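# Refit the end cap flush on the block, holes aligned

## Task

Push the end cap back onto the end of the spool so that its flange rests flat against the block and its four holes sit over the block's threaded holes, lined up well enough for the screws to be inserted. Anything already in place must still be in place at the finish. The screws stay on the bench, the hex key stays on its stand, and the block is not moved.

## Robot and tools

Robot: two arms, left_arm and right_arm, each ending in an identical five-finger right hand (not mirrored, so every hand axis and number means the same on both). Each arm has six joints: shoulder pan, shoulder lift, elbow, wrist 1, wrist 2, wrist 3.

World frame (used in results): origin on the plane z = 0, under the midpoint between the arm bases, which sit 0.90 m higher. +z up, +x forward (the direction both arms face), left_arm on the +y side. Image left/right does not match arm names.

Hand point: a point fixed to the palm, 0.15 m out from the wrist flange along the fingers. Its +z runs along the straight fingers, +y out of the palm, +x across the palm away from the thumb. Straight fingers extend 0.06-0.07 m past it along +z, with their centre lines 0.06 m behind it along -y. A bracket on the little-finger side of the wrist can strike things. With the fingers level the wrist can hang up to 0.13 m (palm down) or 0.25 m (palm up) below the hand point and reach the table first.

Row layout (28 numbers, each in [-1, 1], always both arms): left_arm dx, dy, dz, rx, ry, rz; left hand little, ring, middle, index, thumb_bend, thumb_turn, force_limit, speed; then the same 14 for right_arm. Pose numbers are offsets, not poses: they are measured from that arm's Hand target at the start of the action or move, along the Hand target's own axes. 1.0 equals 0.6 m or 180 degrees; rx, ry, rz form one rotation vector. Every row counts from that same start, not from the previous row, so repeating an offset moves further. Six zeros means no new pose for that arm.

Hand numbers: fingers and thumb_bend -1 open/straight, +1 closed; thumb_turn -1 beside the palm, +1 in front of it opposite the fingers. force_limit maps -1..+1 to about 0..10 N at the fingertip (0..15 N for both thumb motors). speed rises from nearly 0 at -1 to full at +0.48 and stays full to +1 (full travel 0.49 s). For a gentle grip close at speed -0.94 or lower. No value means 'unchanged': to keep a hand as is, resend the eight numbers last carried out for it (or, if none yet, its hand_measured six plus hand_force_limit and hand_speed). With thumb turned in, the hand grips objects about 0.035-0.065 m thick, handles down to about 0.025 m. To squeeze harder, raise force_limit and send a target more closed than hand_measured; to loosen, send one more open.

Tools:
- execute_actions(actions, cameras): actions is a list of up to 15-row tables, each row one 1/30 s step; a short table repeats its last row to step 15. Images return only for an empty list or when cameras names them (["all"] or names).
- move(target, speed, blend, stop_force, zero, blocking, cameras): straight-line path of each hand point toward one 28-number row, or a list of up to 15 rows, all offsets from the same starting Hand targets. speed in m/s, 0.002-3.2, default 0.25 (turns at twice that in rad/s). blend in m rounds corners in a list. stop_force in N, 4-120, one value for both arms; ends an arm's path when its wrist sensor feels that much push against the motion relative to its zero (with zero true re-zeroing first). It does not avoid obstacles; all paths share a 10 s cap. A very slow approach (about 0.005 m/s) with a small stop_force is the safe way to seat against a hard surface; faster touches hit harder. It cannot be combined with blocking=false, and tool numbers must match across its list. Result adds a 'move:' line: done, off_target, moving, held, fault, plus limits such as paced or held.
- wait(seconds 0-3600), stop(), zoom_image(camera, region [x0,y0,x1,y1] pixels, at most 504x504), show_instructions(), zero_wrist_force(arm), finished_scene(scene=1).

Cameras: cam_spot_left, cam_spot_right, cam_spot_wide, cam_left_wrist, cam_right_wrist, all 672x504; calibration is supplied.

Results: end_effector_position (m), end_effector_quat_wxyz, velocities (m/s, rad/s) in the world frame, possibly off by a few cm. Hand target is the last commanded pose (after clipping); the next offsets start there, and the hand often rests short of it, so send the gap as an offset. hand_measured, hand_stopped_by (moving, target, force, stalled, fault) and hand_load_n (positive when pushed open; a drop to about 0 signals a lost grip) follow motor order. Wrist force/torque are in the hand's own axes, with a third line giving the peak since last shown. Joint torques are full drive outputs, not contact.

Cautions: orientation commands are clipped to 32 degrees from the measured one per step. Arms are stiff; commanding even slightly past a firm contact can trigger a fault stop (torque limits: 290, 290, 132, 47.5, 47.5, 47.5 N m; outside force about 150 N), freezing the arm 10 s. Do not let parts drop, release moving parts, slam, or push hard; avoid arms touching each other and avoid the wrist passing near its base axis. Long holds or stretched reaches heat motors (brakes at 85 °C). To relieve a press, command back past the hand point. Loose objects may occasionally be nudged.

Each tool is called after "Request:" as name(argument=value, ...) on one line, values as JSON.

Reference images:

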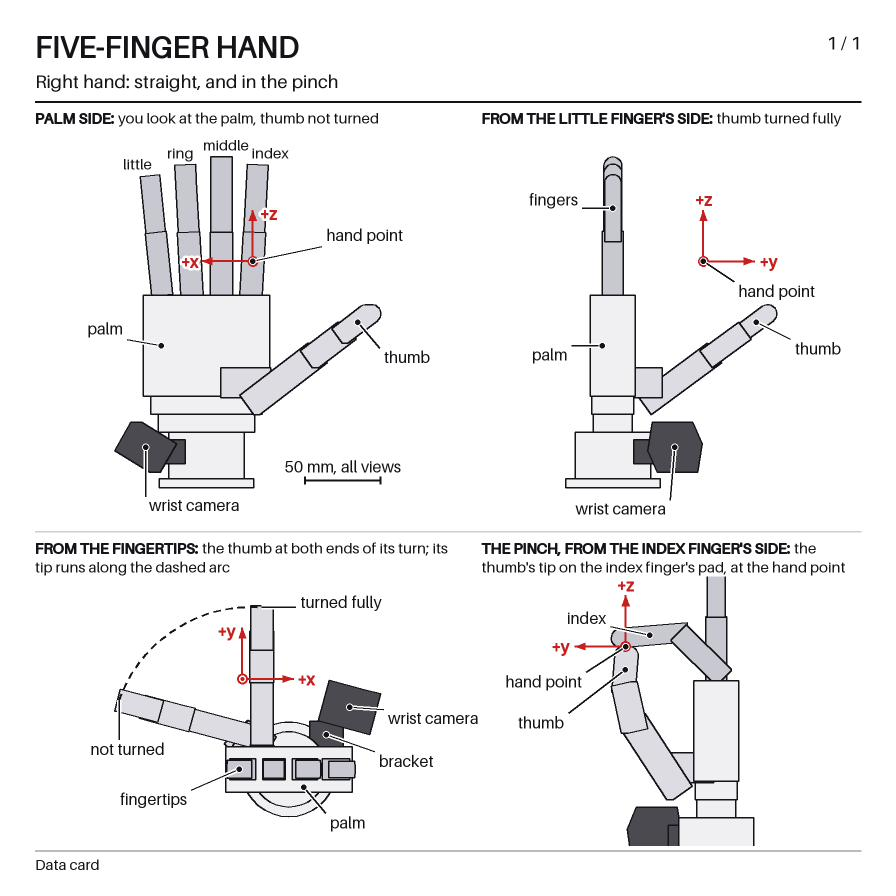

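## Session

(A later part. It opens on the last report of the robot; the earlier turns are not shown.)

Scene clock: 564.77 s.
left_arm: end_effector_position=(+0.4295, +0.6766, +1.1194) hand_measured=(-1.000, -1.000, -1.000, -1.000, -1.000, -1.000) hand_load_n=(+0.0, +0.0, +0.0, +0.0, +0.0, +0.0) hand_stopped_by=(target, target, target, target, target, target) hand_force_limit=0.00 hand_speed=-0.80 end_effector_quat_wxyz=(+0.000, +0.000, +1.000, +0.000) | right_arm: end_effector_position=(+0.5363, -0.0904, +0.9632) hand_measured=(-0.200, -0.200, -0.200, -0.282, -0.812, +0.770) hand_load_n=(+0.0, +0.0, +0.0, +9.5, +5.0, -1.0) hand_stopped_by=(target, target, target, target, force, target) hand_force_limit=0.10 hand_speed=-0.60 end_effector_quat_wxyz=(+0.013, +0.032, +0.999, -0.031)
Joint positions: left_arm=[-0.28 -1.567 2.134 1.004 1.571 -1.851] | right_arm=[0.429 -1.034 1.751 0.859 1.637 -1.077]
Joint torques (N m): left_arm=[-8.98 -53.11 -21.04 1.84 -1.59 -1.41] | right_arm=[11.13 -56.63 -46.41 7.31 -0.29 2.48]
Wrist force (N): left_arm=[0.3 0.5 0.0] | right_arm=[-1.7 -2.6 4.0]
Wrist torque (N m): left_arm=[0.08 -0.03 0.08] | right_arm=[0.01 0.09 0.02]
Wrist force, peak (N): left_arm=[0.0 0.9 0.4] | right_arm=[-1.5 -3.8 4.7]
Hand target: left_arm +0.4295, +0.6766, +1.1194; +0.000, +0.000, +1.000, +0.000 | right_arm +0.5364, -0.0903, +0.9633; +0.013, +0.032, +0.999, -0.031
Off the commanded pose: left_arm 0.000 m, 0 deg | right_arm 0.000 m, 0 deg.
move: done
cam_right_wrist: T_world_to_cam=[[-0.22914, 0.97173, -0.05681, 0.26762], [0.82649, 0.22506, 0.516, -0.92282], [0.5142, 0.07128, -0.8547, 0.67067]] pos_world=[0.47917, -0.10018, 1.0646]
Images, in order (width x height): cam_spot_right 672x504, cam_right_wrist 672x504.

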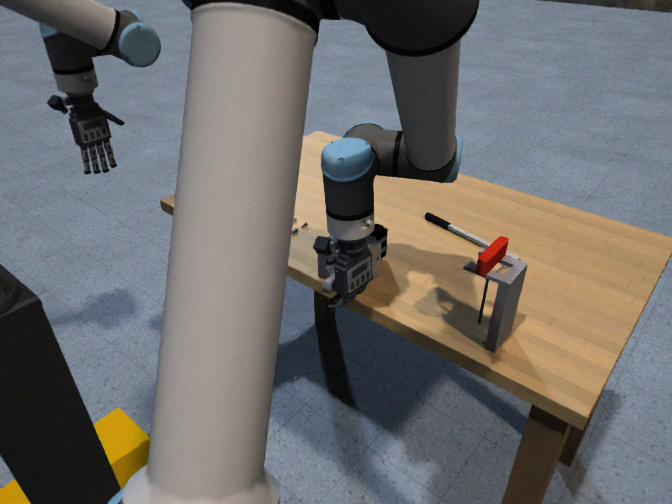

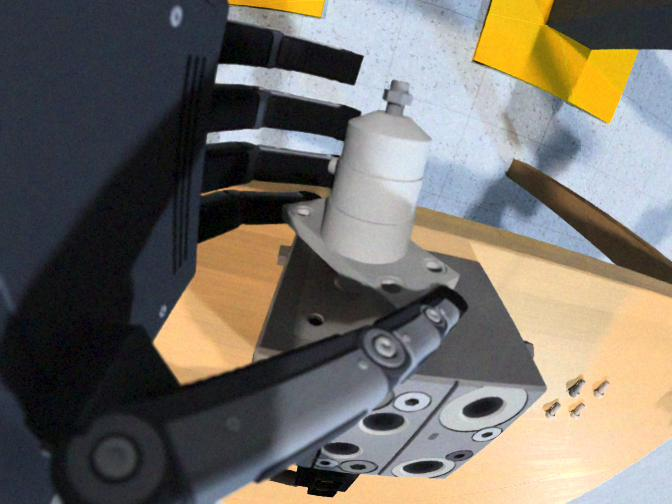

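Request:
move(target=[0,0,0,0,0,0,-1,-1,-1,-1,-1,-1,0,-0.8,-0.0133,0.0012,0.0003,0,0,0,-0.2,-0.2,-0.2,-0.28,-0.45,0.77,0.1,-0.6], speed=0.01, stop_force=7, cameras=["cam_right_wrist"])

Request:
zoom_image(camera="cam_right_wrist", region=[230, 180, 480, 390])

Scene clock: 570.60 s.
left_arm: end_effector_position=(+0.4295, +0.6766, +1.1194) hand_measured=(-1.000, -1.000, -1.000, -1.000, -1.000, -1.000) hand_load_n=(+0.5, +0.0, +0.0, +0.0, -0.5, +0.0) hand_stopped_by=(target, target, target, target, target, target) hand_force_limit=0.00 hand_speed=-0.80 end_effector_quat_wxyz=(+0.000, +0.000, +1.000, +0.000) | right_arm: end_effector_position=(+0.5444, -0.0901, +0.9633) hand_measured=(-0.200, -0.200, -0.200, -0.280, -0.810, +0.770) hand_load_n=(+0.0, +0.0, +0.0, +0.0, +0.0, +0.0) hand_stopped_by=(target, target, target, target, force, target) hand_force_limit=0.10 hand_speed=-0.60 end_effector_quat_wxyz=(+0.013, +0.032, +0.999, -0.031)
Joint positions: left_arm=[-0.28 -1.567 2.134 1.004 1.571 -1.851] | right_arm=[0.424 -1.026 1.736 0.865 1.637 -1.082]
Joint torques (N m): left_arm=[-7.62 -53.15 -21.24 2.33 -1.11 -1.08] | right_arm=[6.18 -73.89 -19.63 1.55 0.06 1.61]
Wrist force (N): left_arm=[-0.1 0.4 0.5] | right_arm=[-1.3 -0.1 1.4]
Wrist torque (N m): left_arm=[0.02 0.01 0.05] | right_arm=[-0.02 0.17 0.06]
Wrist force, peak (N): left_arm=[-0.4 1.0 0.3] | right_arm=[-0.9 -3.4 4.6]
Hand target: left_arm +0.4295, +0.6766, +1.1194; +0.000, +0.000, +1.000, +0.000 | right_arm +0.5444, -0.0901, +0.9633; +0.013, +0.032, +0.999, -0.031
Off the commanded pose: left_arm 0.000 m, 0 deg | right_arm 0.000 m, 0 deg.
move: done
cam_right_wrist: T_world_to_cam=[[-0.22908, 0.97174, -0.05688, 0.26924], [0.82651, 0.22504, 0.51599, -0.92962], [0.51421, 0.07118, -0.85471, 0.66656]] pos_world=[0.48727, -0.09988, 1.0647]

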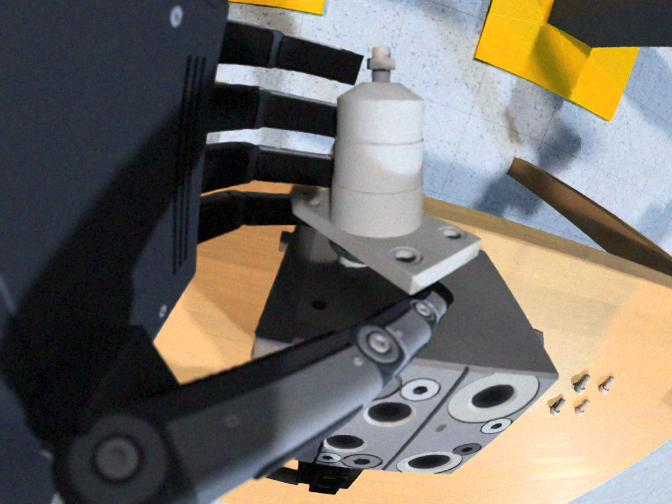

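Scaled by 2.016 from the camera's image (finer frame: 960x720).

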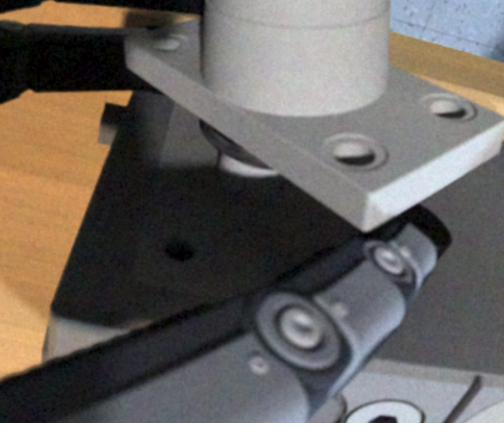

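Request:
execute_actions(actions=[])

Request:
zoom_image(camera="cam_spot_left", region=[360, 220, 480, 320])

Request:
zoom_image(camera="cam_spot_right", region=[290, 220, 390, 320])

Request:
zoom_image(camera="cam_right_wrist", region=[260, 130, 500, 330])

Scene clock: 577.80 s.
left_arm: end_effector_position=(+0.4295, +0.6766, +1.1194) hand_measured=(-1.000, -1.000, -1.000, -1.000, -1.000, -1.000) hand_load_n=(+0.0, +0.0, -0.5, -0.5, +0.0, +0.0) hand_stopped_by=(target, target, target, target, target, target) hand_force_limit=0.00 hand_speed=-0.80 end_effector_quat_wxyz=(+0.000, +0.000, +1.000, +0.000) | right_arm: end_effector_position=(+0.5444, -0.0901, +0.9633) hand_measured=(-0.200, -0.200, -0.200, -0.280, -0.810, +0.770) hand_load_n=(+0.0, +0.0, +0.0, +0.0, +0.0, +0.0) hand_stopped_by=(target, target, target, target, force, target) hand_force_limit=0.10 hand_speed=-0.60 end_effector_quat_wxyz=(+0.013, +0.032, +0.999, -0.031)
Joint positions: left_arm=[-0.28 -1.567 2.134 1.004 1.571 -1.851] | right_arm=[0.424 -1.026 1.736 0.865 1.637 -1.082]
Joint velocities: within noise
Joint torques (N m): left_arm=[-8.75 -52.95 -21.72 2.03 -1.21 -1.17] | right_arm=[5.59 -74.87 -18.69 0.68 0.97 1.44]
Wrist force (N): left_arm=[0.5 0.0 0.3] | right_arm=[-1.0 -0.1 1.5]
Wrist torque (N m): left_arm=[-0.03 -0.08 0.08] | right_arm=[-0.02 0.12 0.07]
Wrist force, peak (N): left_arm=[-0.4 0.7 0.5] | right_arm=[-1.3 -0.1 1.7]
Hand target: left_arm +0.4295, +0.6766, +1.1194; +0.000, +0.000, +1.000, +0.000 | right_arm +0.5444, -0.0901, +0.9633; +0.013, +0.032, +0.999, -0.031
Off the commanded pose: left_arm 0.000 m, 0 deg | right_arm 0.000 m, 0 deg.
camera_calibration:
cam_right_wrist: T_world_to_cam=[[-0.22906, 0.97175, -0.0569, 0.26925], [0.82647, 0.22503, 0.51606, -0.92968], [0.51428, 0.07118, -0.85466, 0.66648]] pos_world=[0.48727, -0.09988, 1.0647]

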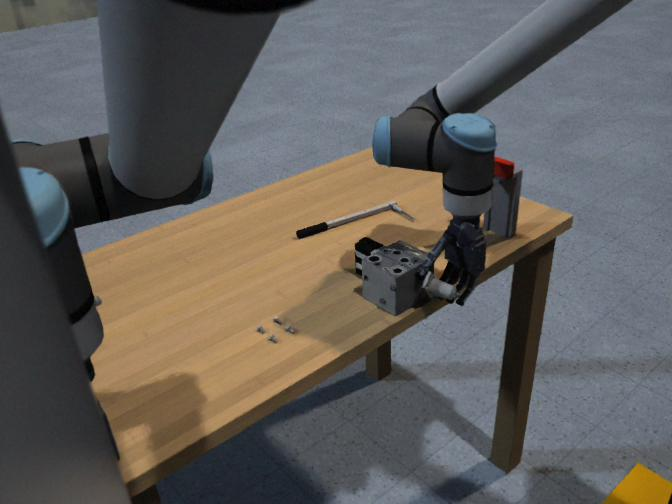

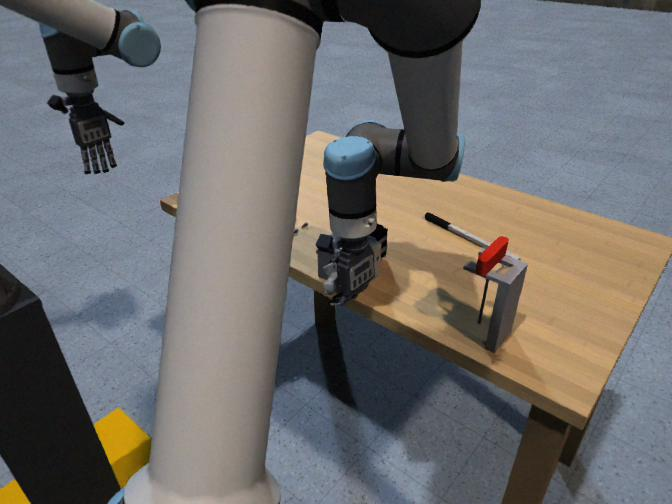

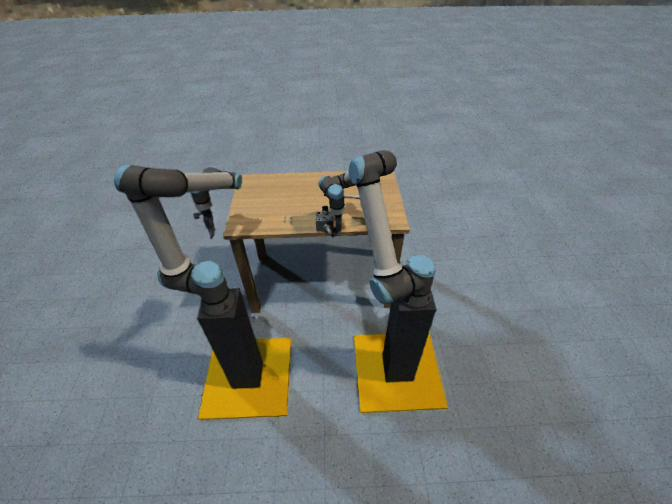

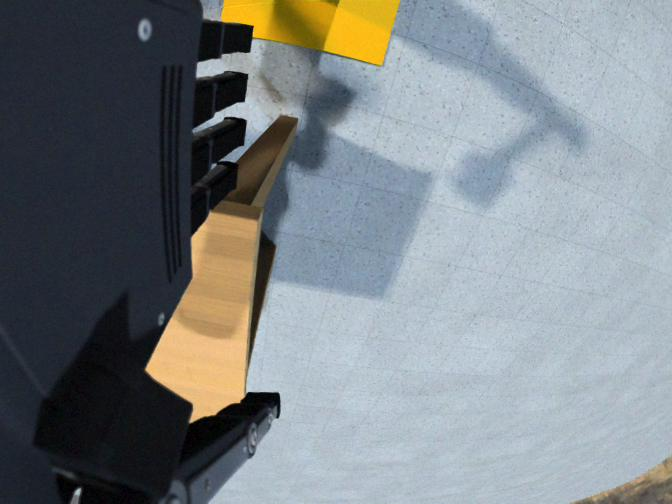

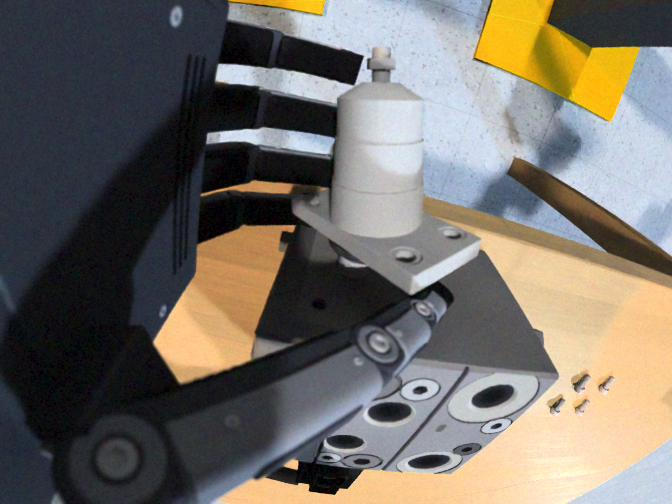

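Scaled by 4.200 from the camera's image (finer frame: 960x720).

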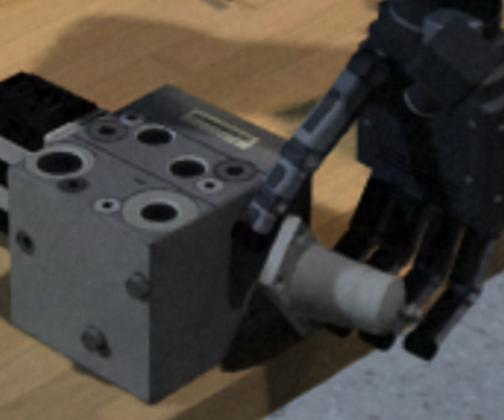

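Scaled by 5.040 from the camera's image (finer frame: 960x720).

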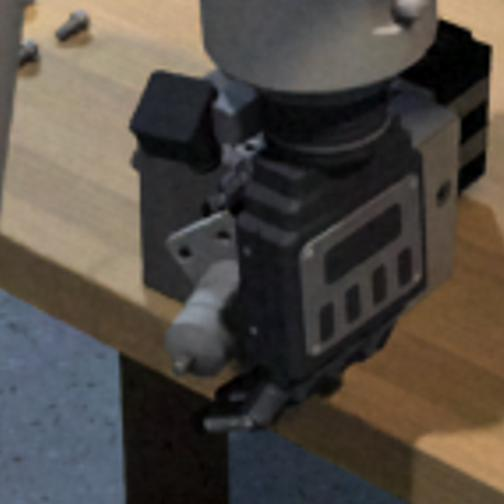

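Scaled by 2.100 from the camera's image (finer frame: 960x720).

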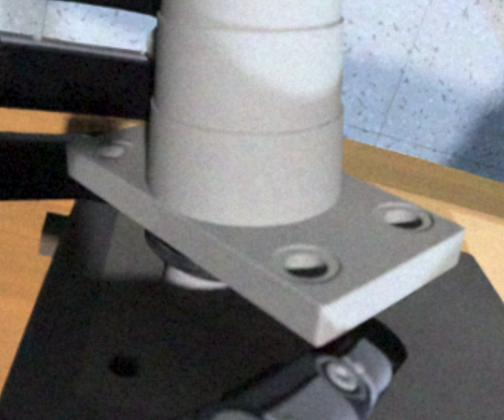

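Request:
move(target=[0,0,0,0,0,0,-1,-1,-1,-1,-1,-1,0,-0.8,0,0,0,0,0,0,-0.2,-0.2,-0.2,-0.28,-1,0.77,0.1,-0.6])

Request:
move(target=[0,0,0,0,0,0,-1,-1,-1,-1,-1,-1,0,-0.8,0,-0.0401,-0.0297,0,0,0,-0.2,-0.2,-0.2,-0.28,-1,0.77,0.1,-0.6], speed=0.04, stop_force=5, cameras=["cam_right_wrist"])

Scene clock: 588.60 s.
left_arm: end_effector_position=(+0.4295, +0.6766, +1.1194) hand_measured=(-1.000, -1.000, -1.000, -1.000, -1.000, -1.000) hand_load_n=(+0.0, +0.0, +0.0, +0.0, +0.0, +0.0) hand_stopped_by=(target, target, target, target, target, target) hand_force_limit=0.00 hand_speed=-0.80 end_effector_quat_wxyz=(+0.000, +0.000, +1.000, +0.000) | right_arm: end_effector_position=(+0.5444, -0.0901, +0.9633) hand_measured=(-0.200, -0.200, -0.200, -0.280, -1.000, +0.770) hand_load_n=(+0.0, +0.0, +0.0, +0.0, -0.5, -1.0) hand_stopped_by=(target, target, target, target, target, target) hand_force_limit=0.10 hand_speed=-0.60 end_effector_quat_wxyz=(+0.013, +0.032, +0.999, -0.031)
Joint positions: left_arm=[-0.28 -1.567 2.134 1.004 1.571 -1.851] | right_arm=[0.424 -1.026 1.736 0.865 1.637 -1.082]
Joint torques (N m): left_arm=[-6.37 -52.85 -21.2 2.2 -1.04 -1.59] | right_arm=[6.18 -74.34 -20.31 0.71 0.93 1.55]
Wrist force (N): left_arm=[0.2 0.5 0.0] | right_arm=[-0.5 -0.4 1.7]
Wrist torque (N m): left_arm=[0.06 -0.02 0.07] | right_arm=[-0.03 0.12 0.04]
Wrist force, peak (N): left_arm=[0.2 0.9 0.2] | right_arm=[-1.3 -0.5 1.8]
Hand target: left_arm +0.4295, +0.6766, +1.1194; +0.000, +0.000, +1.000, +0.000 | right_arm +0.5444, -0.0901, +0.9633; +0.013, +0.032, +0.999, -0.031
Off the commanded pose: left_arm 0.000 m, 0 deg | right_arm 0.000 m, 0 deg.
move: done

Scene clock: 590.47 s.
left_arm: end_effector_position=(+0.4295, +0.6766, +1.1194) hand_measured=(-1.000, -1.000, -1.000, -1.000, -1.000, -1.000) hand_load_n=(+0.0, +0.0, +0.0, +0.0, +0.0, +0.0) hand_stopped_by=(target, target, target, target, target, target) hand_force_limit=0.00 hand_speed=-0.80 end_effector_quat_wxyz=(+0.000, +0.000, +1.000, +0.000) | right_arm: end_effector_position=(+0.5424, -0.1130, +0.9825) hand_measured=(-0.200, -0.200, -0.200, -0.280, -1.000, +0.770) hand_load_n=(+0.0, +0.0, +0.0, +0.0, +0.0, +0.0) hand_stopped_by=(target, target, target, target, target, target) hand_force_limit=0.10 hand_speed=-0.60 end_effector_quat_wxyz=(+0.013, +0.032, +0.999, -0.031)
Joint positions: left_arm=[-0.28 -1.567 2.134 1.004 1.571 -1.851] | right_arm=[0.392 -1.068 1.763 0.878 1.637 -1.115]
Joint torques (N m): left_arm=[-7.32 -53.27 -22.35 2.48 -1.07 -1.5] | right_arm=[10.67 -55.24 -44.2 0.72 1.46 3.41]
Wrist force (N): left_arm=[-0.1 0.2 0.4] | right_arm=[-1.0 -0.2 1.4]
Wrist torque (N m): left_arm=[0.00 0.02 0.05] | right_arm=[-0.08 0.12 0.04]
Wrist force, peak (N): left_arm=[-0.1 0.8 0.5] | right_arm=[-0.7 0.2 2.0]
Hand target: left_arm +0.4295, +0.6766, +1.1194; +0.000, +0.000, +1.000, +0.000 | right_arm +0.5424, -0.1130, +0.9825; +0.013, +0.032, +0.999, -0.031
Off the commanded pose: left_arm 0.000 m, 0 deg | right_arm 0.000 m, 0 deg.
move: done
cam_right_wrist: T_world_to_cam=[[-0.22906, 0.97175, -0.0569, 0.29204], [0.82647, 0.22503, 0.51606, -0.9328], [0.51428, 0.07118, -0.85466, 0.68554]] pos_world=[0.48527, -0.12268, 1.0839]

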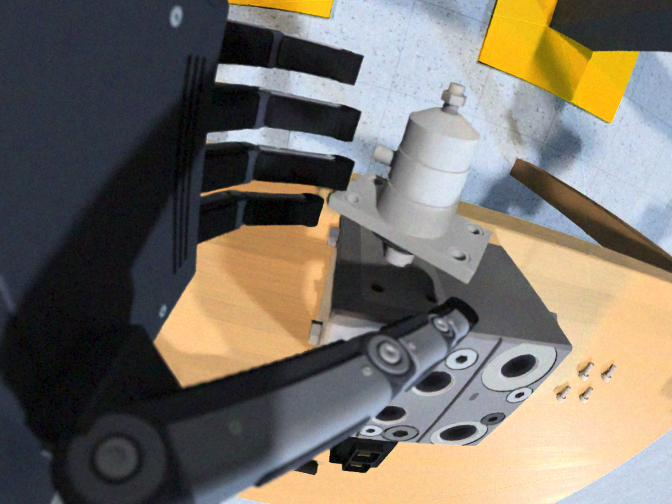

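Request:
move(target=[0,0,0,0,0,0,-1,-1,-1,-1,-1,-1,0,-0.8,0.02,-0.0401,-0.0597,0,0,0,-0.2,-0.2,-0.2,-0.28,-1,0.77,0.1,-0.6], speed=0.06, stop_force=6, cameras=["cam_right_wrist"])

Request:
zoom_image(camera="cam_right_wrist", region=[340, 70, 600, 300])

Scene clock: 597.07 s.
left_arm: end_effector_position=(+0.4295, +0.6766, +1.1194) hand_measured=(-1.000, -1.000, -1.000, -1.000, -1.000, -1.000) hand_load_n=(+0.0, +0.0, +0.0, +0.0, +0.0, +0.0) hand_stopped_by=(target, target, target, target, target, target) hand_force_limit=0.00 hand_speed=-0.80 end_effector_quat_wxyz=(+0.000, +0.000, +1.000, +0.000) | right_arm: end_effector_position=(+0.5280, -0.1339, +1.0194) hand_measured=(-0.200, -0.200, -0.200, -0.280, -1.000, +0.770) hand_load_n=(+0.0, +0.0, +0.0, +0.0, +0.0, +0.0) hand_stopped_by=(target, target, target, target, target, target) hand_force_limit=0.10 hand_speed=-0.60 end_effector_quat_wxyz=(+0.013, +0.032, +0.999, -0.031)
Joint positions: left_arm=[-0.28 -1.567 2.134 1.004 1.571 -1.851] | right_arm=[0.368 -1.14 1.795 0.915 1.637 -1.138]
Joint torques (N m): left_arm=[-5.6 -53.29 -21.55 2.49 -1.08 -1.26] | right_arm=[9.02 -51.57 -44.87 0.56 1.8 3.15]
Wrist force (N): left_arm=[-0.1 0.4 0.3] | right_arm=[-0.9 -0.1 1.2]
Wrist torque (N m): left_arm=[0.03 0.03 0.05] | right_arm=[-0.08 0.12 0.02]
Wrist force, peak (N): left_arm=[0.0 0.6 0.8] | right_arm=[-1.2 0.2 2.2]
Hand target: left_arm +0.4295, +0.6766, +1.1194; +0.000, +0.000, +1.000, +0.000 | right_arm +0.5280, -0.1339, +1.0194; +0.013, +0.032, +0.999, -0.031
Off the commanded pose: left_arm 0.000 m, 0 deg | right_arm 0.000 m, 0 deg.
move: done
cam_right_wrist: T_world_to_cam=[[-0.22906, 0.97175, -0.0569, 0.31125], [0.82647, 0.22503, 0.51606, -0.93522], [0.51428, 0.07118, -0.85466, 0.72598]] pos_world=[0.47087, -0.14368, 1.1208]

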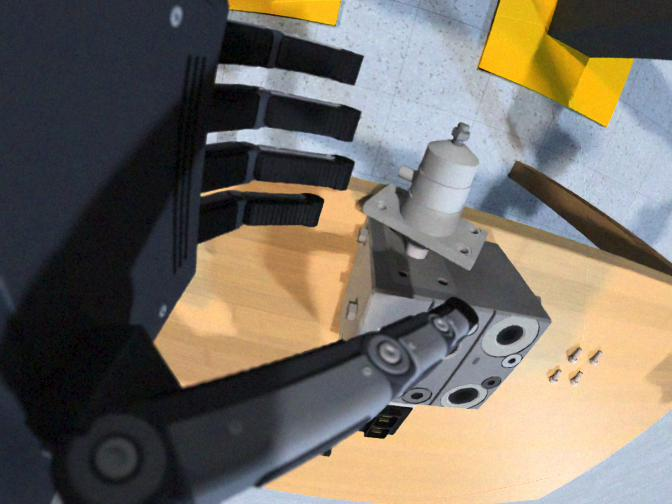

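Scaled by 1.938 from the camera's image (finer frame: 960x720).

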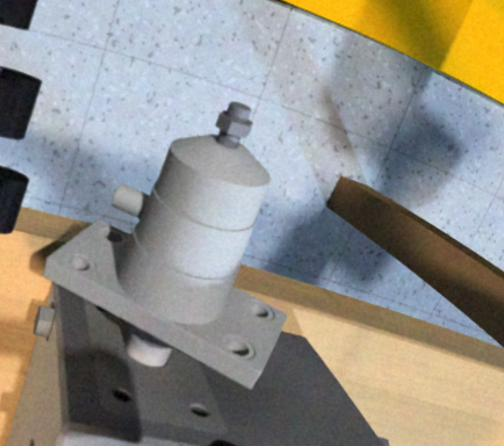

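Request:
move(target=[[0,0,0,0,0,0,-1,-1,-1,-1,-1,-1,0,-0.8,-0.0037,-0.0082,-0.1332,0,0,0,-0.2,-0.2,-0.2,-0.28,-1,0.77,0.1,-0.6],[0,0,0,0,0,0,-1,-1,-1,-1,-1,-1,0,-0.8,-0.0018,0.3148,-0.154,-0.0198,0.0081,-0.0273,-1,-1,-1,-1,-1,0.77,0.1,0]], speed=0.12, blend=[0.01,0], cameras=["cam_right_wrist","cam_spot_right"])

Scene clock: 619.27 s.
left_arm: end_effector_position=(+0.4295, +0.6766, +1.1194) hand_measured=(-1.000, -1.000, -1.000, -1.000, -1.000, -1.000) hand_load_n=(+0.0, +0.0, +0.0, +0.0, +0.0, +0.0) hand_stopped_by=(target, target, target, target, target, target) hand_force_limit=0.00 hand_speed=-0.80 end_effector_quat_wxyz=(+0.000, +0.000, +1.000, +0.000) | right_arm: end_effector_position=(+0.5392, +0.0599, +1.1002) hand_measured=(-1.000, -1.000, -1.000, -1.000, -1.000, +0.770) hand_load_n=(+0.0, +0.0, +0.0, +0.0, +0.0, +0.0) hand_stopped_by=(target, target, target, target, target, target) hand_force_limit=0.10 hand_speed=0.00 end_effector_quat_wxyz=(+0.000, -0.011, +1.000, +0.000)
Joint positions: left_arm=[-0.28 -1.567 2.134 1.004 1.571 -1.851] | right_arm=[0.588 -1.01 1.428 1.152 1.57 -1.005]
Joint torques (N m): left_arm=[-4.83 -51.77 -21.99 2.21 -0.93 -1.73] | right_arm=[-13.68 -67.86 -29.37 0.83 1.18 -3.65]
Wrist force (N): left_arm=[0.2 0.4 0.0] | right_arm=[-1.2 -0.7 1.5]
Wrist torque (N m): left_arm=[0.06 -0.02 0.07] | right_arm=[-0.18 0.15 -0.09]
Wrist force, peak (N): left_arm=[-0.3 1.0 0.4] | right_arm=[-0.4 -0.2 2.8]
Hand target: left_arm +0.4295, +0.6766, +1.1194; +0.000, +0.000, +1.000, +0.000 | right_arm +0.5392, +0.0599, +1.1002; +0.000, -0.011, +1.000, +0.000
Off the commanded pose: left_arm 0.000 m, 0 deg | right_arm 0.000 m, 0 deg.
move: done
cam_right_wrist: T_world_to_cam=[[-0.31217, 0.94998, 0.0097, 0.10293], [0.81917, 0.26399, 0.50918, -1.02057], [0.48115, 0.1669, -0.8606, 0.79416]] pos_world=[0.48604, 0.0391, 1.20212]
Images, in order (width x height): cam_spot_right 672x504, cam_right_wrist 672x504.

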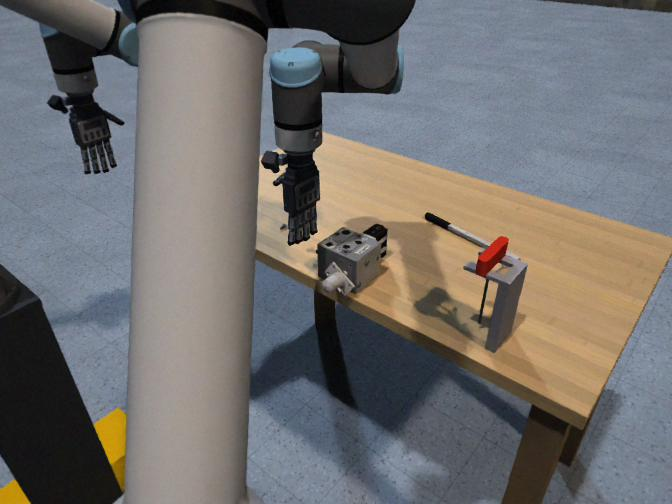

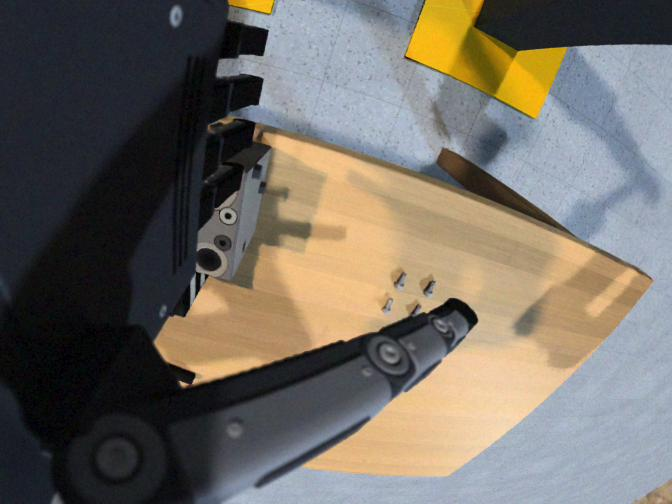

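Request:
zoom_image(camera="cam_spot_right", region=[300, 220, 400, 320])

Scaled by 5.040 from the camera's image (finer frame: 960x720).

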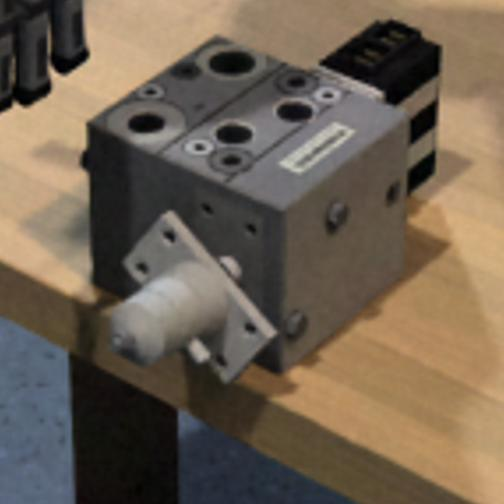

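Request:
move(target=[0,0,0,0,0,0,-1,-1,-1,-1,-1,-1,0,-0.8,0.0004,-0.0167,0.1803,0,0,0,-1,-1,-1,-1,-1,0.77,0.1,0], speed=0.08, stop_force=6, cameras=["cam_right_wrist","cam_spot_right"])

Request:
zoom_image(camera="cam_spot_right", region=[300, 220, 400, 320])

Scene clock: 625.40 s.
left_arm: end_effector_position=(+0.4295, +0.6766, +1.1194) hand_measured=(-1.000, -1.000, -1.000, -1.000, -1.000, -1.000) hand_load_n=(+0.0, +0.0, +0.0, +0.0, +0.0, +0.0) hand_stopped_by=(target, target, target, target, target, target) hand_force_limit=0.00 hand_speed=-0.80 end_effector_quat_wxyz=(+0.000, +0.000, +1.000, +0.000) | right_arm: end_effector_position=(+0.5391, +0.0499, +0.9920) hand_measured=(-1.000, -1.000, -1.000, -1.000, -1.000, +0.770) hand_load_n=(+0.0, +0.5, +0.0, +0.0, +0.0, +0.0) hand_stopped_by=(target, target, target, target, target, target) hand_force_limit=0.10 hand_speed=0.00 end_effector_quat_wxyz=(+0.000, -0.011, +1.000, +0.000)
Joint positions: left_arm=[-0.28 -1.567 2.134 1.004 1.571 -1.851] | right_arm=[0.576 -0.935 1.518 0.988 1.57 -1.016]
Joint torques (N m): left_arm=[-4.05 -53.52 -22 2.45 -0.75 -1.48] | right_arm=[5.75 -83.37 -46.08 6.87 0.32 1.75]
Wrist force (N): left_arm=[-0.3 0.5 0.2] | right_arm=[-1.1 -0.7 1.4]
Wrist torque (N m): left_arm=[0.05 0.04 0.04] | right_arm=[-0.15 0.10 0.02]
Wrist force, peak (N): left_arm=[0.0 0.8 0.7] | right_arm=[-1.5 -0.8 2.1]
Hand target: left_arm +0.4295, +0.6766, +1.1194; +0.000, +0.000, +1.000, +0.000 | right_arm +0.5391, +0.0499, +0.9920; +0.000, -0.011, +1.000, +0.000
Off the commanded pose: left_arm 0.000 m, 0 deg | right_arm 0.000 m, 0 deg.
move: done
cam_right_wrist: T_world_to_cam=[[-0.31214, 0.94999, 0.00965, 0.11342], [0.81922, 0.26401, 0.50909, -0.96279], [0.48108, 0.16681, -0.86066, 0.70279]] pos_world=[0.48604, 0.0292, 1.09392]
Images, in order (width x height): cam_spot_right 672x504, cam_right_wrist 672x504.

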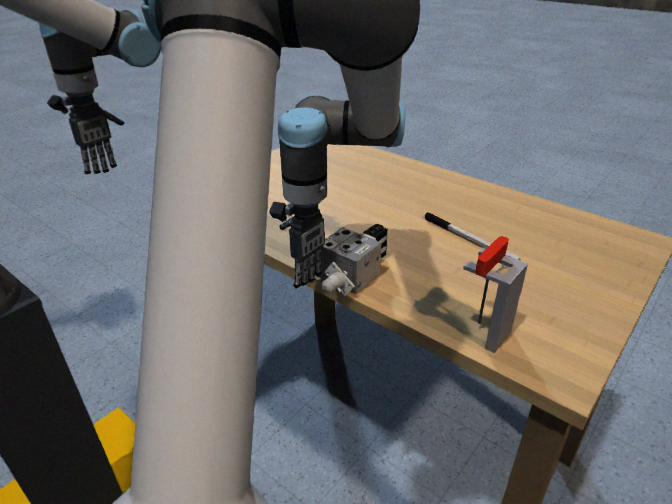

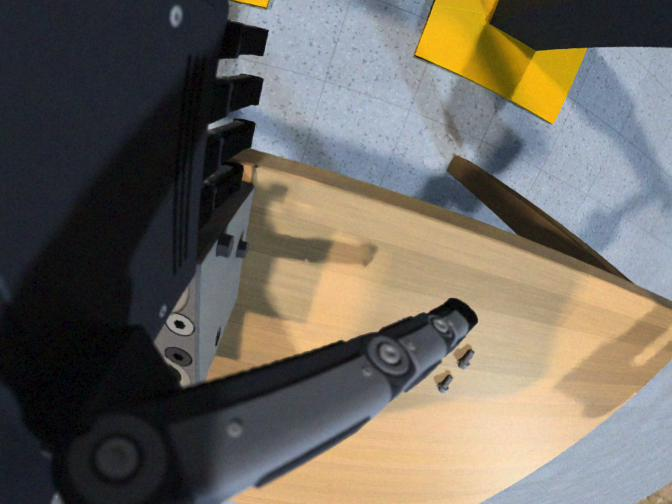

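Scaled by 5.040 from the camera's image (finer frame: 960x720).

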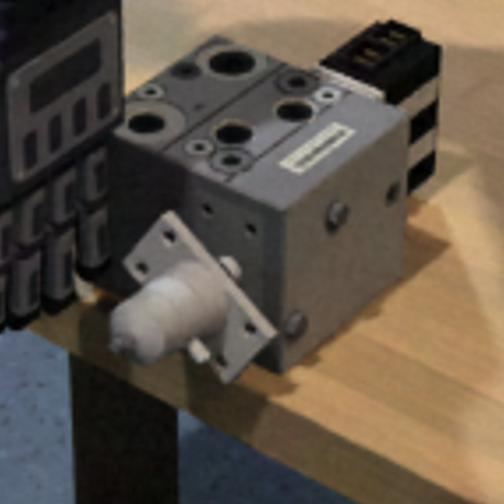

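Request:
move(target=[0,0,0,0,0,0,-1,-1,-1,-1,-1,-1,0,-0.8,0,-0.0632,0,0,0,0,-1,-1,-1,-1,-1,0.77,0.1,0], speed=0.02, stop_force=8, cameras=["cam_spot_right"])

Request:
zoom_image(camera="cam_spot_right", region=[300, 220, 400, 320])

Scene clock: 632.30 s.
left_arm: end_effector_position=(+0.4295, +0.6766, +1.1194) hand_measured=(-1.000, -1.000, -1.000, -1.000, -1.000, -1.000) hand_load_n=(+0.0, +0.0, +0.0, +0.0, +0.0, +0.0) hand_stopped_by=(target, target, target, target, target, target) hand_force_limit=0.00 hand_speed=-0.80 end_effector_quat_wxyz=(+0.000, +0.000, +1.000, +0.000) | right_arm: end_effector_position=(+0.5400, +0.0120, +0.9920) hand_measured=(-1.000, -1.000, -1.000, -1.000, -1.000, +0.770) hand_load_n=(+0.0, +0.0, -1.5, -0.5, +0.0, +0.0) hand_stopped_by=(target, target, target, target, target, target) hand_force_limit=0.10 hand_speed=0.00 end_effector_quat_wxyz=(+0.000, -0.011, +1.000, +0.000)
Joint positions: left_arm=[-0.28 -1.567 2.134 1.004 1.571 -1.851] | right_arm=[0.53 -0.972 1.583 0.96 1.57 -1.062]
Joint torques (N m): left_arm=[-4.88 -52.19 -21.66 2.5 -1.05 -1.29] | right_arm=[8.7 -62.26 -42.81 7.7 -1.61 2.55]
Wrist force (N): left_arm=[-0.3 0.4 0.3] | right_arm=[-2.1 3.4 -0.4]
Wrist torque (N m): left_arm=[0.04 0.05 0.04] | right_arm=[-0.18 0.08 0.00]
Wrist force, peak (N): left_arm=[0.3 0.9 0.5] | right_arm=[-2.7 4.9 -0.9]
Hand target: left_arm +0.4295, +0.6766, +1.1194; +0.000, +0.000, +1.000, +0.000 | right_arm +0.5400, +0.0120, +0.9920; +0.000, -0.011, +1.000, +0.000
Off the commanded pose: left_arm 0.000 m, 0 deg | right_arm 0.000 m, 0 deg.
move: done

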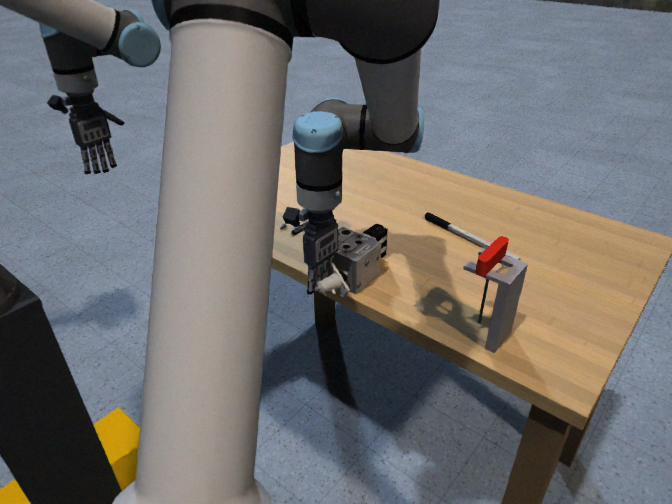

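Scaled by 5.040 from the camera's image (finer frame: 960x720).

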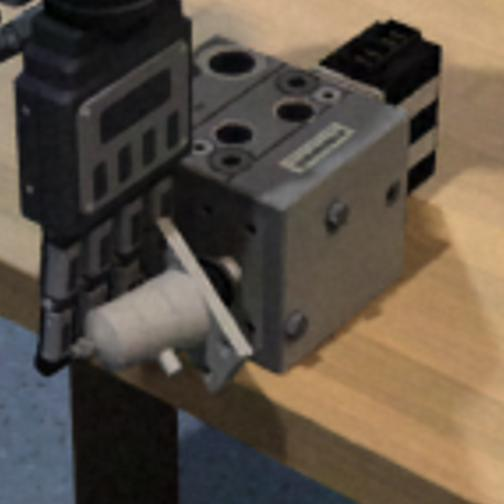

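Request:
move(target=[[0,0,0,0,0,0,-1,-1,-1,-1,-1,-1,0,-0.8,-0.0017,0.075,0,0,0,0,-1,-1,-1,-1,-1,0.77,0.1,0],[0,0,0,0,0,0,-1,-1,-1,-1,-1,-1,0,-0.8,-0.0017,0.075,-0.1833,0,0,0,-1,-1,-1,-1,-1,0.77,0.1,0],[0,0,0,0,0,0,-1,-1,-1,-1,-1,-1,0,-0.8,0.2942,-0.1069,-0.1833,0,0,-0.5,1,1,1,1,-1,0.77,0.1,0]], speed=0.2, blend=[0.01,0.01,0], cameras=["cam_spot_left","cam_spot_right"])

Request:
zoom_image(camera="cam_spot_right", region=[300, 220, 400, 320])

Request:
zoom_image(camera="cam_spot_left", region=[360, 220, 480, 320])

Scene clock: 653.10 s.
left_arm: end_effector_position=(+0.4295, +0.6766, +1.1194) hand_measured=(-1.000, -1.000, -1.000, -1.000, -1.000, -1.000) hand_load_n=(+0.0, +0.0, +0.0, +0.0, +0.0, +0.0) hand_stopped_by=(target, target, target, target, target, target) hand_force_limit=0.00 hand_speed=-0.80 end_effector_quat_wxyz=(+0.000, +0.000, +1.000, +0.000) | right_arm: end_effector_position=(+0.3649, -0.0560, +1.1020) hand_measured=(+1.000, +1.000, +1.000, +1.000, -1.000, +0.770) hand_load_n=(+0.0, +0.0, +0.0, +0.0, +0.0, +0.0) hand_stopped_by=(target, target, target, target, target, target) hand_force_limit=0.10 hand_speed=0.00 end_effector_quat_wxyz=(+0.000, +0.715, -0.699, +0.000)
Joint positions: left_arm=[-0.28 -1.567 2.134 1.004 1.571 -1.851] | right_arm=[0.549 -1.191 1.704 1.058 1.57 -2.614]
Joint torques (N m): left_arm=[-0.16 -53.1 -22.41 2.76 -0.64 -1.42] | right_arm=[-13.09 -49.43 -46.66 6.26 -0.88 -2.4]
Wrist force (N): left_arm=[0.0 0.2 0.4] | right_arm=[-1.2 -0.7 0.9]
Wrist torque (N m): left_arm=[0.00 0.00 0.05] | right_arm=[-0.10 0.11 -0.21]
Wrist force, peak (N): left_arm=[0.4 0.8 0.8] | right_arm=[-2.2 3.8 -0.5]
Hand target: left_arm +0.4295, +0.6766, +1.1194; +0.000, +0.000, +1.000, +0.000 | right_arm +0.3649, -0.0560, +1.1020; +0.000, +0.715, -0.699, +0.000
Off the commanded pose: left_arm 0.000 m, 0 deg | right_arm 0.000 m, 0 deg.
move: done

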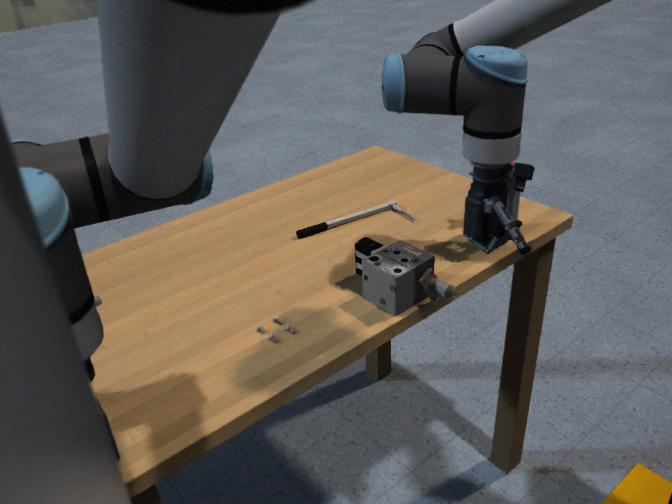

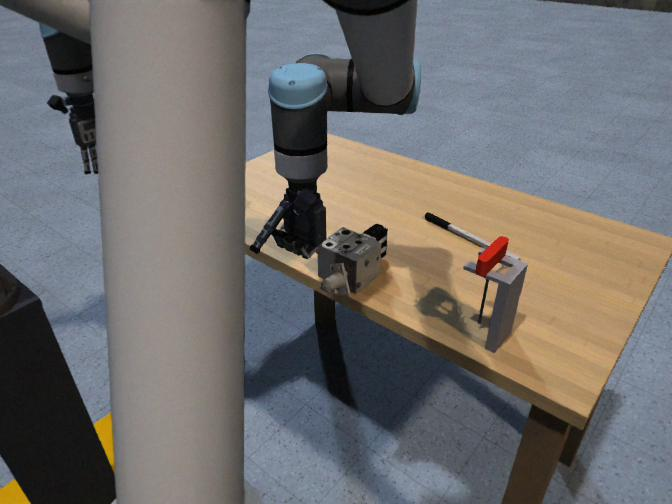

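Scaled by 5.040 from the camera's image (finer frame: 960x720).

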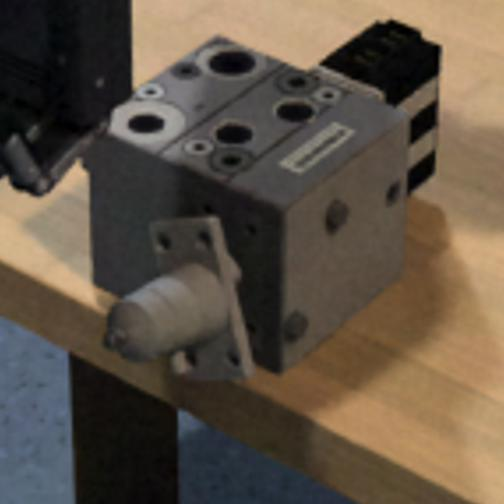

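Scaled by 4.200 from the camera's image (finer frame: 960x720).

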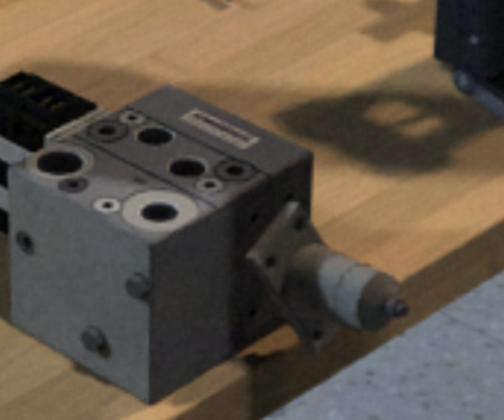

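Request:
move(target=[0,0,0,0,0,0,-1,-1,-1,-1,-1,-1,0,-0.8,0,0,0.2975,0,0,0,1,1,1,1,-1,0.77,0.1,0], speed=0.1, stop_force=8, cameras=["cam_spot_left","cam_spot_right"])

Request:
zoom_image(camera="cam_spot_left", region=[380, 180, 540, 320])

Request:
zoom_image(camera="cam_spot_right", region=[260, 200, 400, 320])

Scene clock: 659.90 s.
left_arm: end_effector_position=(+0.4295, +0.6766, +1.1194) hand_measured=(-1.000, -1.000, -1.000, -1.000, -1.000, -1.000) hand_load_n=(+0.0, +0.0, +0.0, +0.0, +0.0, +0.0) hand_stopped_by=(target, target, target, target, target, target) hand_force_limit=0.00 hand_speed=-0.80 end_effector_quat_wxyz=(+0.000, +0.000, +1.000, +0.000) | right_arm: end_effector_position=(+0.3649, -0.0559, +0.9235) hand_measured=(+1.000, +1.000, +1.000, +1.000, -1.000, +0.770) hand_load_n=(+0.0, +0.0, +0.0, +0.0, +0.0, +0.0) hand_stopped_by=(target, target, target, target, target, target) hand_force_limit=0.10 hand_speed=0.00 end_effector_quat_wxyz=(+0.000, +0.715, -0.699, +0.000)
Joint positions: left_arm=[-0.28 -1.567 2.134 1.004 1.571 -1.851] | right_arm=[0.549 -1.01 1.807 0.773 1.57 -2.614]
Joint torques (N m): left_arm=[-5.51 -55.72 -22.97 3.34 -0.48 -1.37] | right_arm=[9.48 -63.96 -39.67 6.97 -1.12 3.33]
Wrist force (N): left_arm=[-0.1 0.6 0.4] | right_arm=[-0.7 -0.6 0.9]
Wrist torque (N m): left_arm=[0.06 0.01 0.06] | right_arm=[-0.08 0.06 -0.16]
Wrist force, peak (N): left_arm=[-0.1 0.9 0.8] | right_arm=[-0.8 -0.7 2.0]
Hand target: left_arm +0.4295, +0.6766, +1.1194; +0.000, +0.000, +1.000, +0.000 | right_arm +0.3648, -0.0559, +0.9235; +0.000, +0.715, -0.699, +0.000
Off the commanded pose: left_arm 0.000 m, 0 deg | right_arm 0.000 m, 0 deg.
move: done

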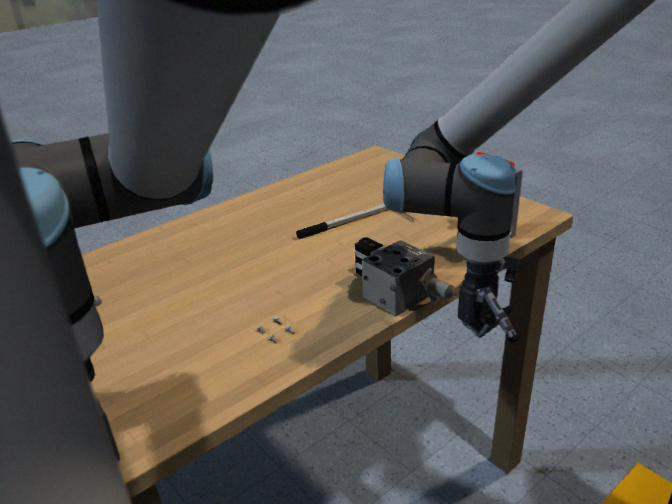

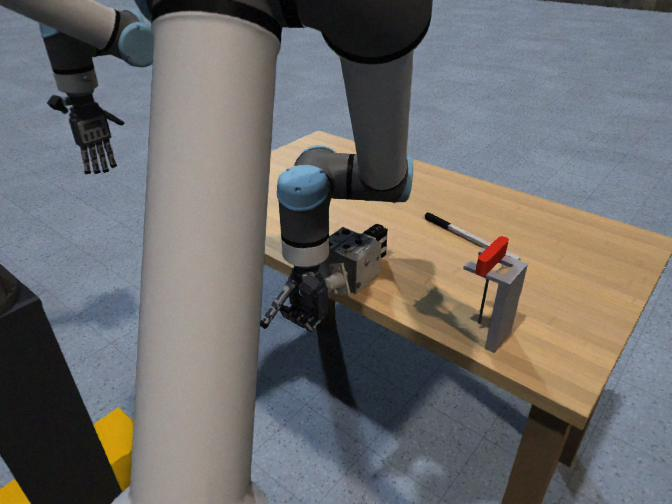

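Scaled by 3.150 from the camera's image (finer frame: 960x720).

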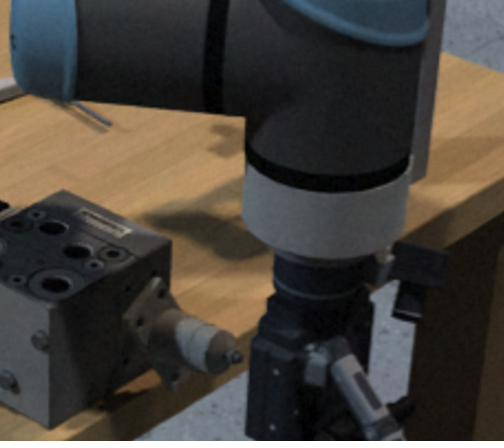

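Scaled by 3.600 from the camera's image (finer frame: 960x720).

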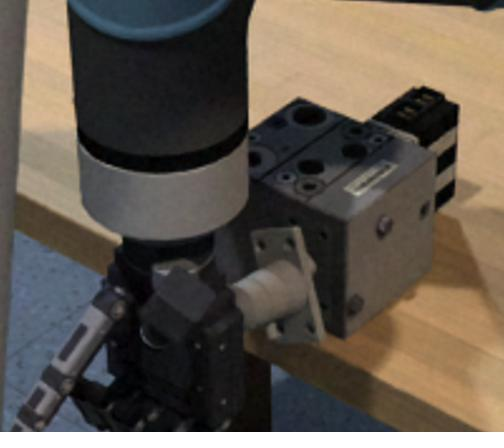

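Request:
move(target=[0,0,0,0,0,0,-1,-1,-1,-1,-1,-1,0,-0.8,0,-0.1,0,0,0,0,1,1,1,1,-1,0.77,0.1,0], speed=0.015, stop_force=8, cameras=["cam_spot_left","cam_spot_right"])

Request:
zoom_image(camera="cam_spot_left", region=[380, 180, 540, 320])

Request:
zoom_image(camera="cam_spot_right", region=[260, 200, 400, 320])

Scene clock: 666.83 s.
left_arm: end_effector_position=(+0.4295, +0.6766, +1.1194) hand_measured=(-1.000, -1.000, -1.000, -1.000, -1.000, -1.000) hand_load_n=(+0.0, +0.0, +0.0, +0.0, -0.5, +0.0) hand_stopped_by=(target, target, target, target, target, target) hand_force_limit=0.00 hand_speed=-0.80 end_effector_quat_wxyz=(+0.000, +0.000, +1.000, +0.000) | right_arm: end_effector_position=(+0.3968, -0.0552, +0.9234) hand_measured=(+1.000, +1.000, +1.000, +1.000, -1.000, +0.770) hand_load_n=(+0.0, +0.0, +0.0, +0.0, +0.0, +0.0) hand_stopped_by=(target, target, target, target, target, target) hand_force_limit=0.10 hand_speed=0.00 end_effector_quat_wxyz=(+0.000, +0.715, -0.699, +0.000)
Joint positions: left_arm=[-0.28 -1.567 2.134 1.004 1.571 -1.851] | right_arm=[0.523 -0.982 1.757 0.796 1.57 -2.64]
Joint torques (N m): left_arm=[-6.05 -51.59 -23.81 3.18 -0.52 -1.22] | right_arm=[7.61 -77.41 -22.27 -0.17 1.97 3.27]
Wrist force (N): left_arm=[0.0 0.5 0.2] | right_arm=[-1.6 7.3 3.8]
Wrist torque (N m): left_arm=[0.05 0.02 0.07] | right_arm=[0.11 0.11 0.16]
Wrist force, peak (N): left_arm=[-0.2 0.7 0.7] | right_arm=[-0.9 17.8 4.6]
Hand target: left_arm +0.4295, +0.6766, +1.1194; +0.000, +0.000, +1.000, +0.000 | right_arm +0.3968, -0.0552, +0.9234; +0.000, +0.715, -0.699, +0.000 (not the last commanded pose)
Off the commanded pose: left_arm 0.000 m, 0 deg | right_arm 0.028 m, 0 deg.
move: contact (right_arm)

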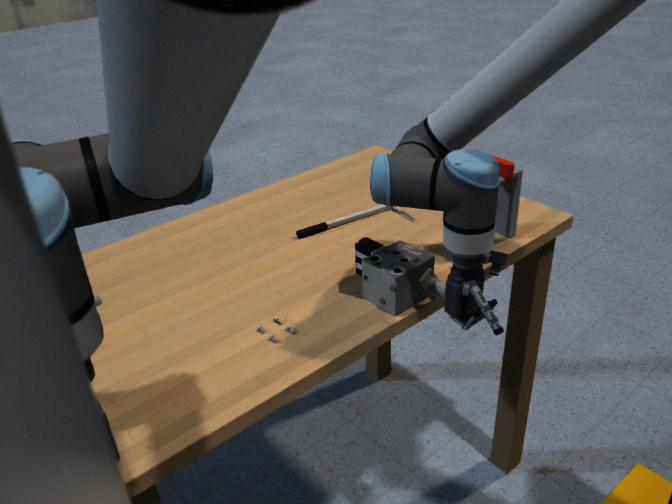

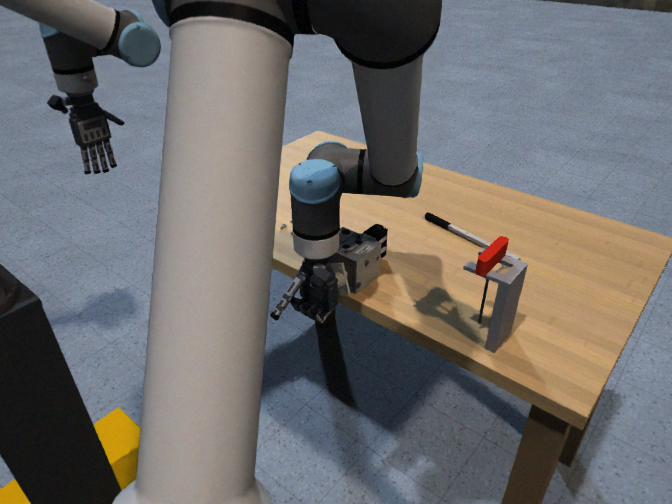

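Scaled by 3.150 from the camera's image (finer frame: 960x720).

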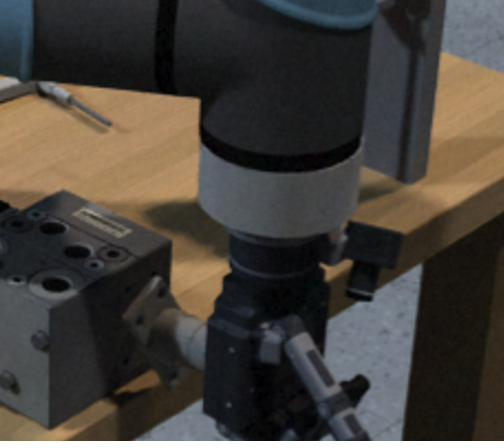

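Scaled by 3.600 from the camera's image (finer frame: 960x720).

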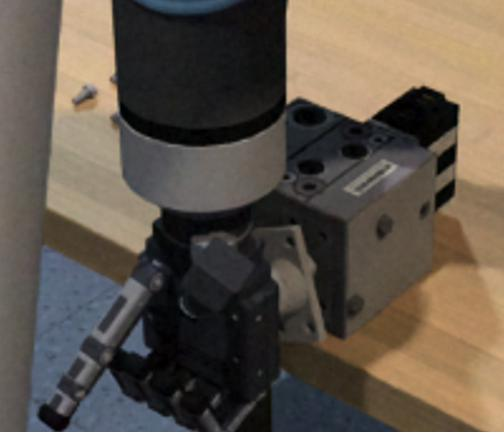

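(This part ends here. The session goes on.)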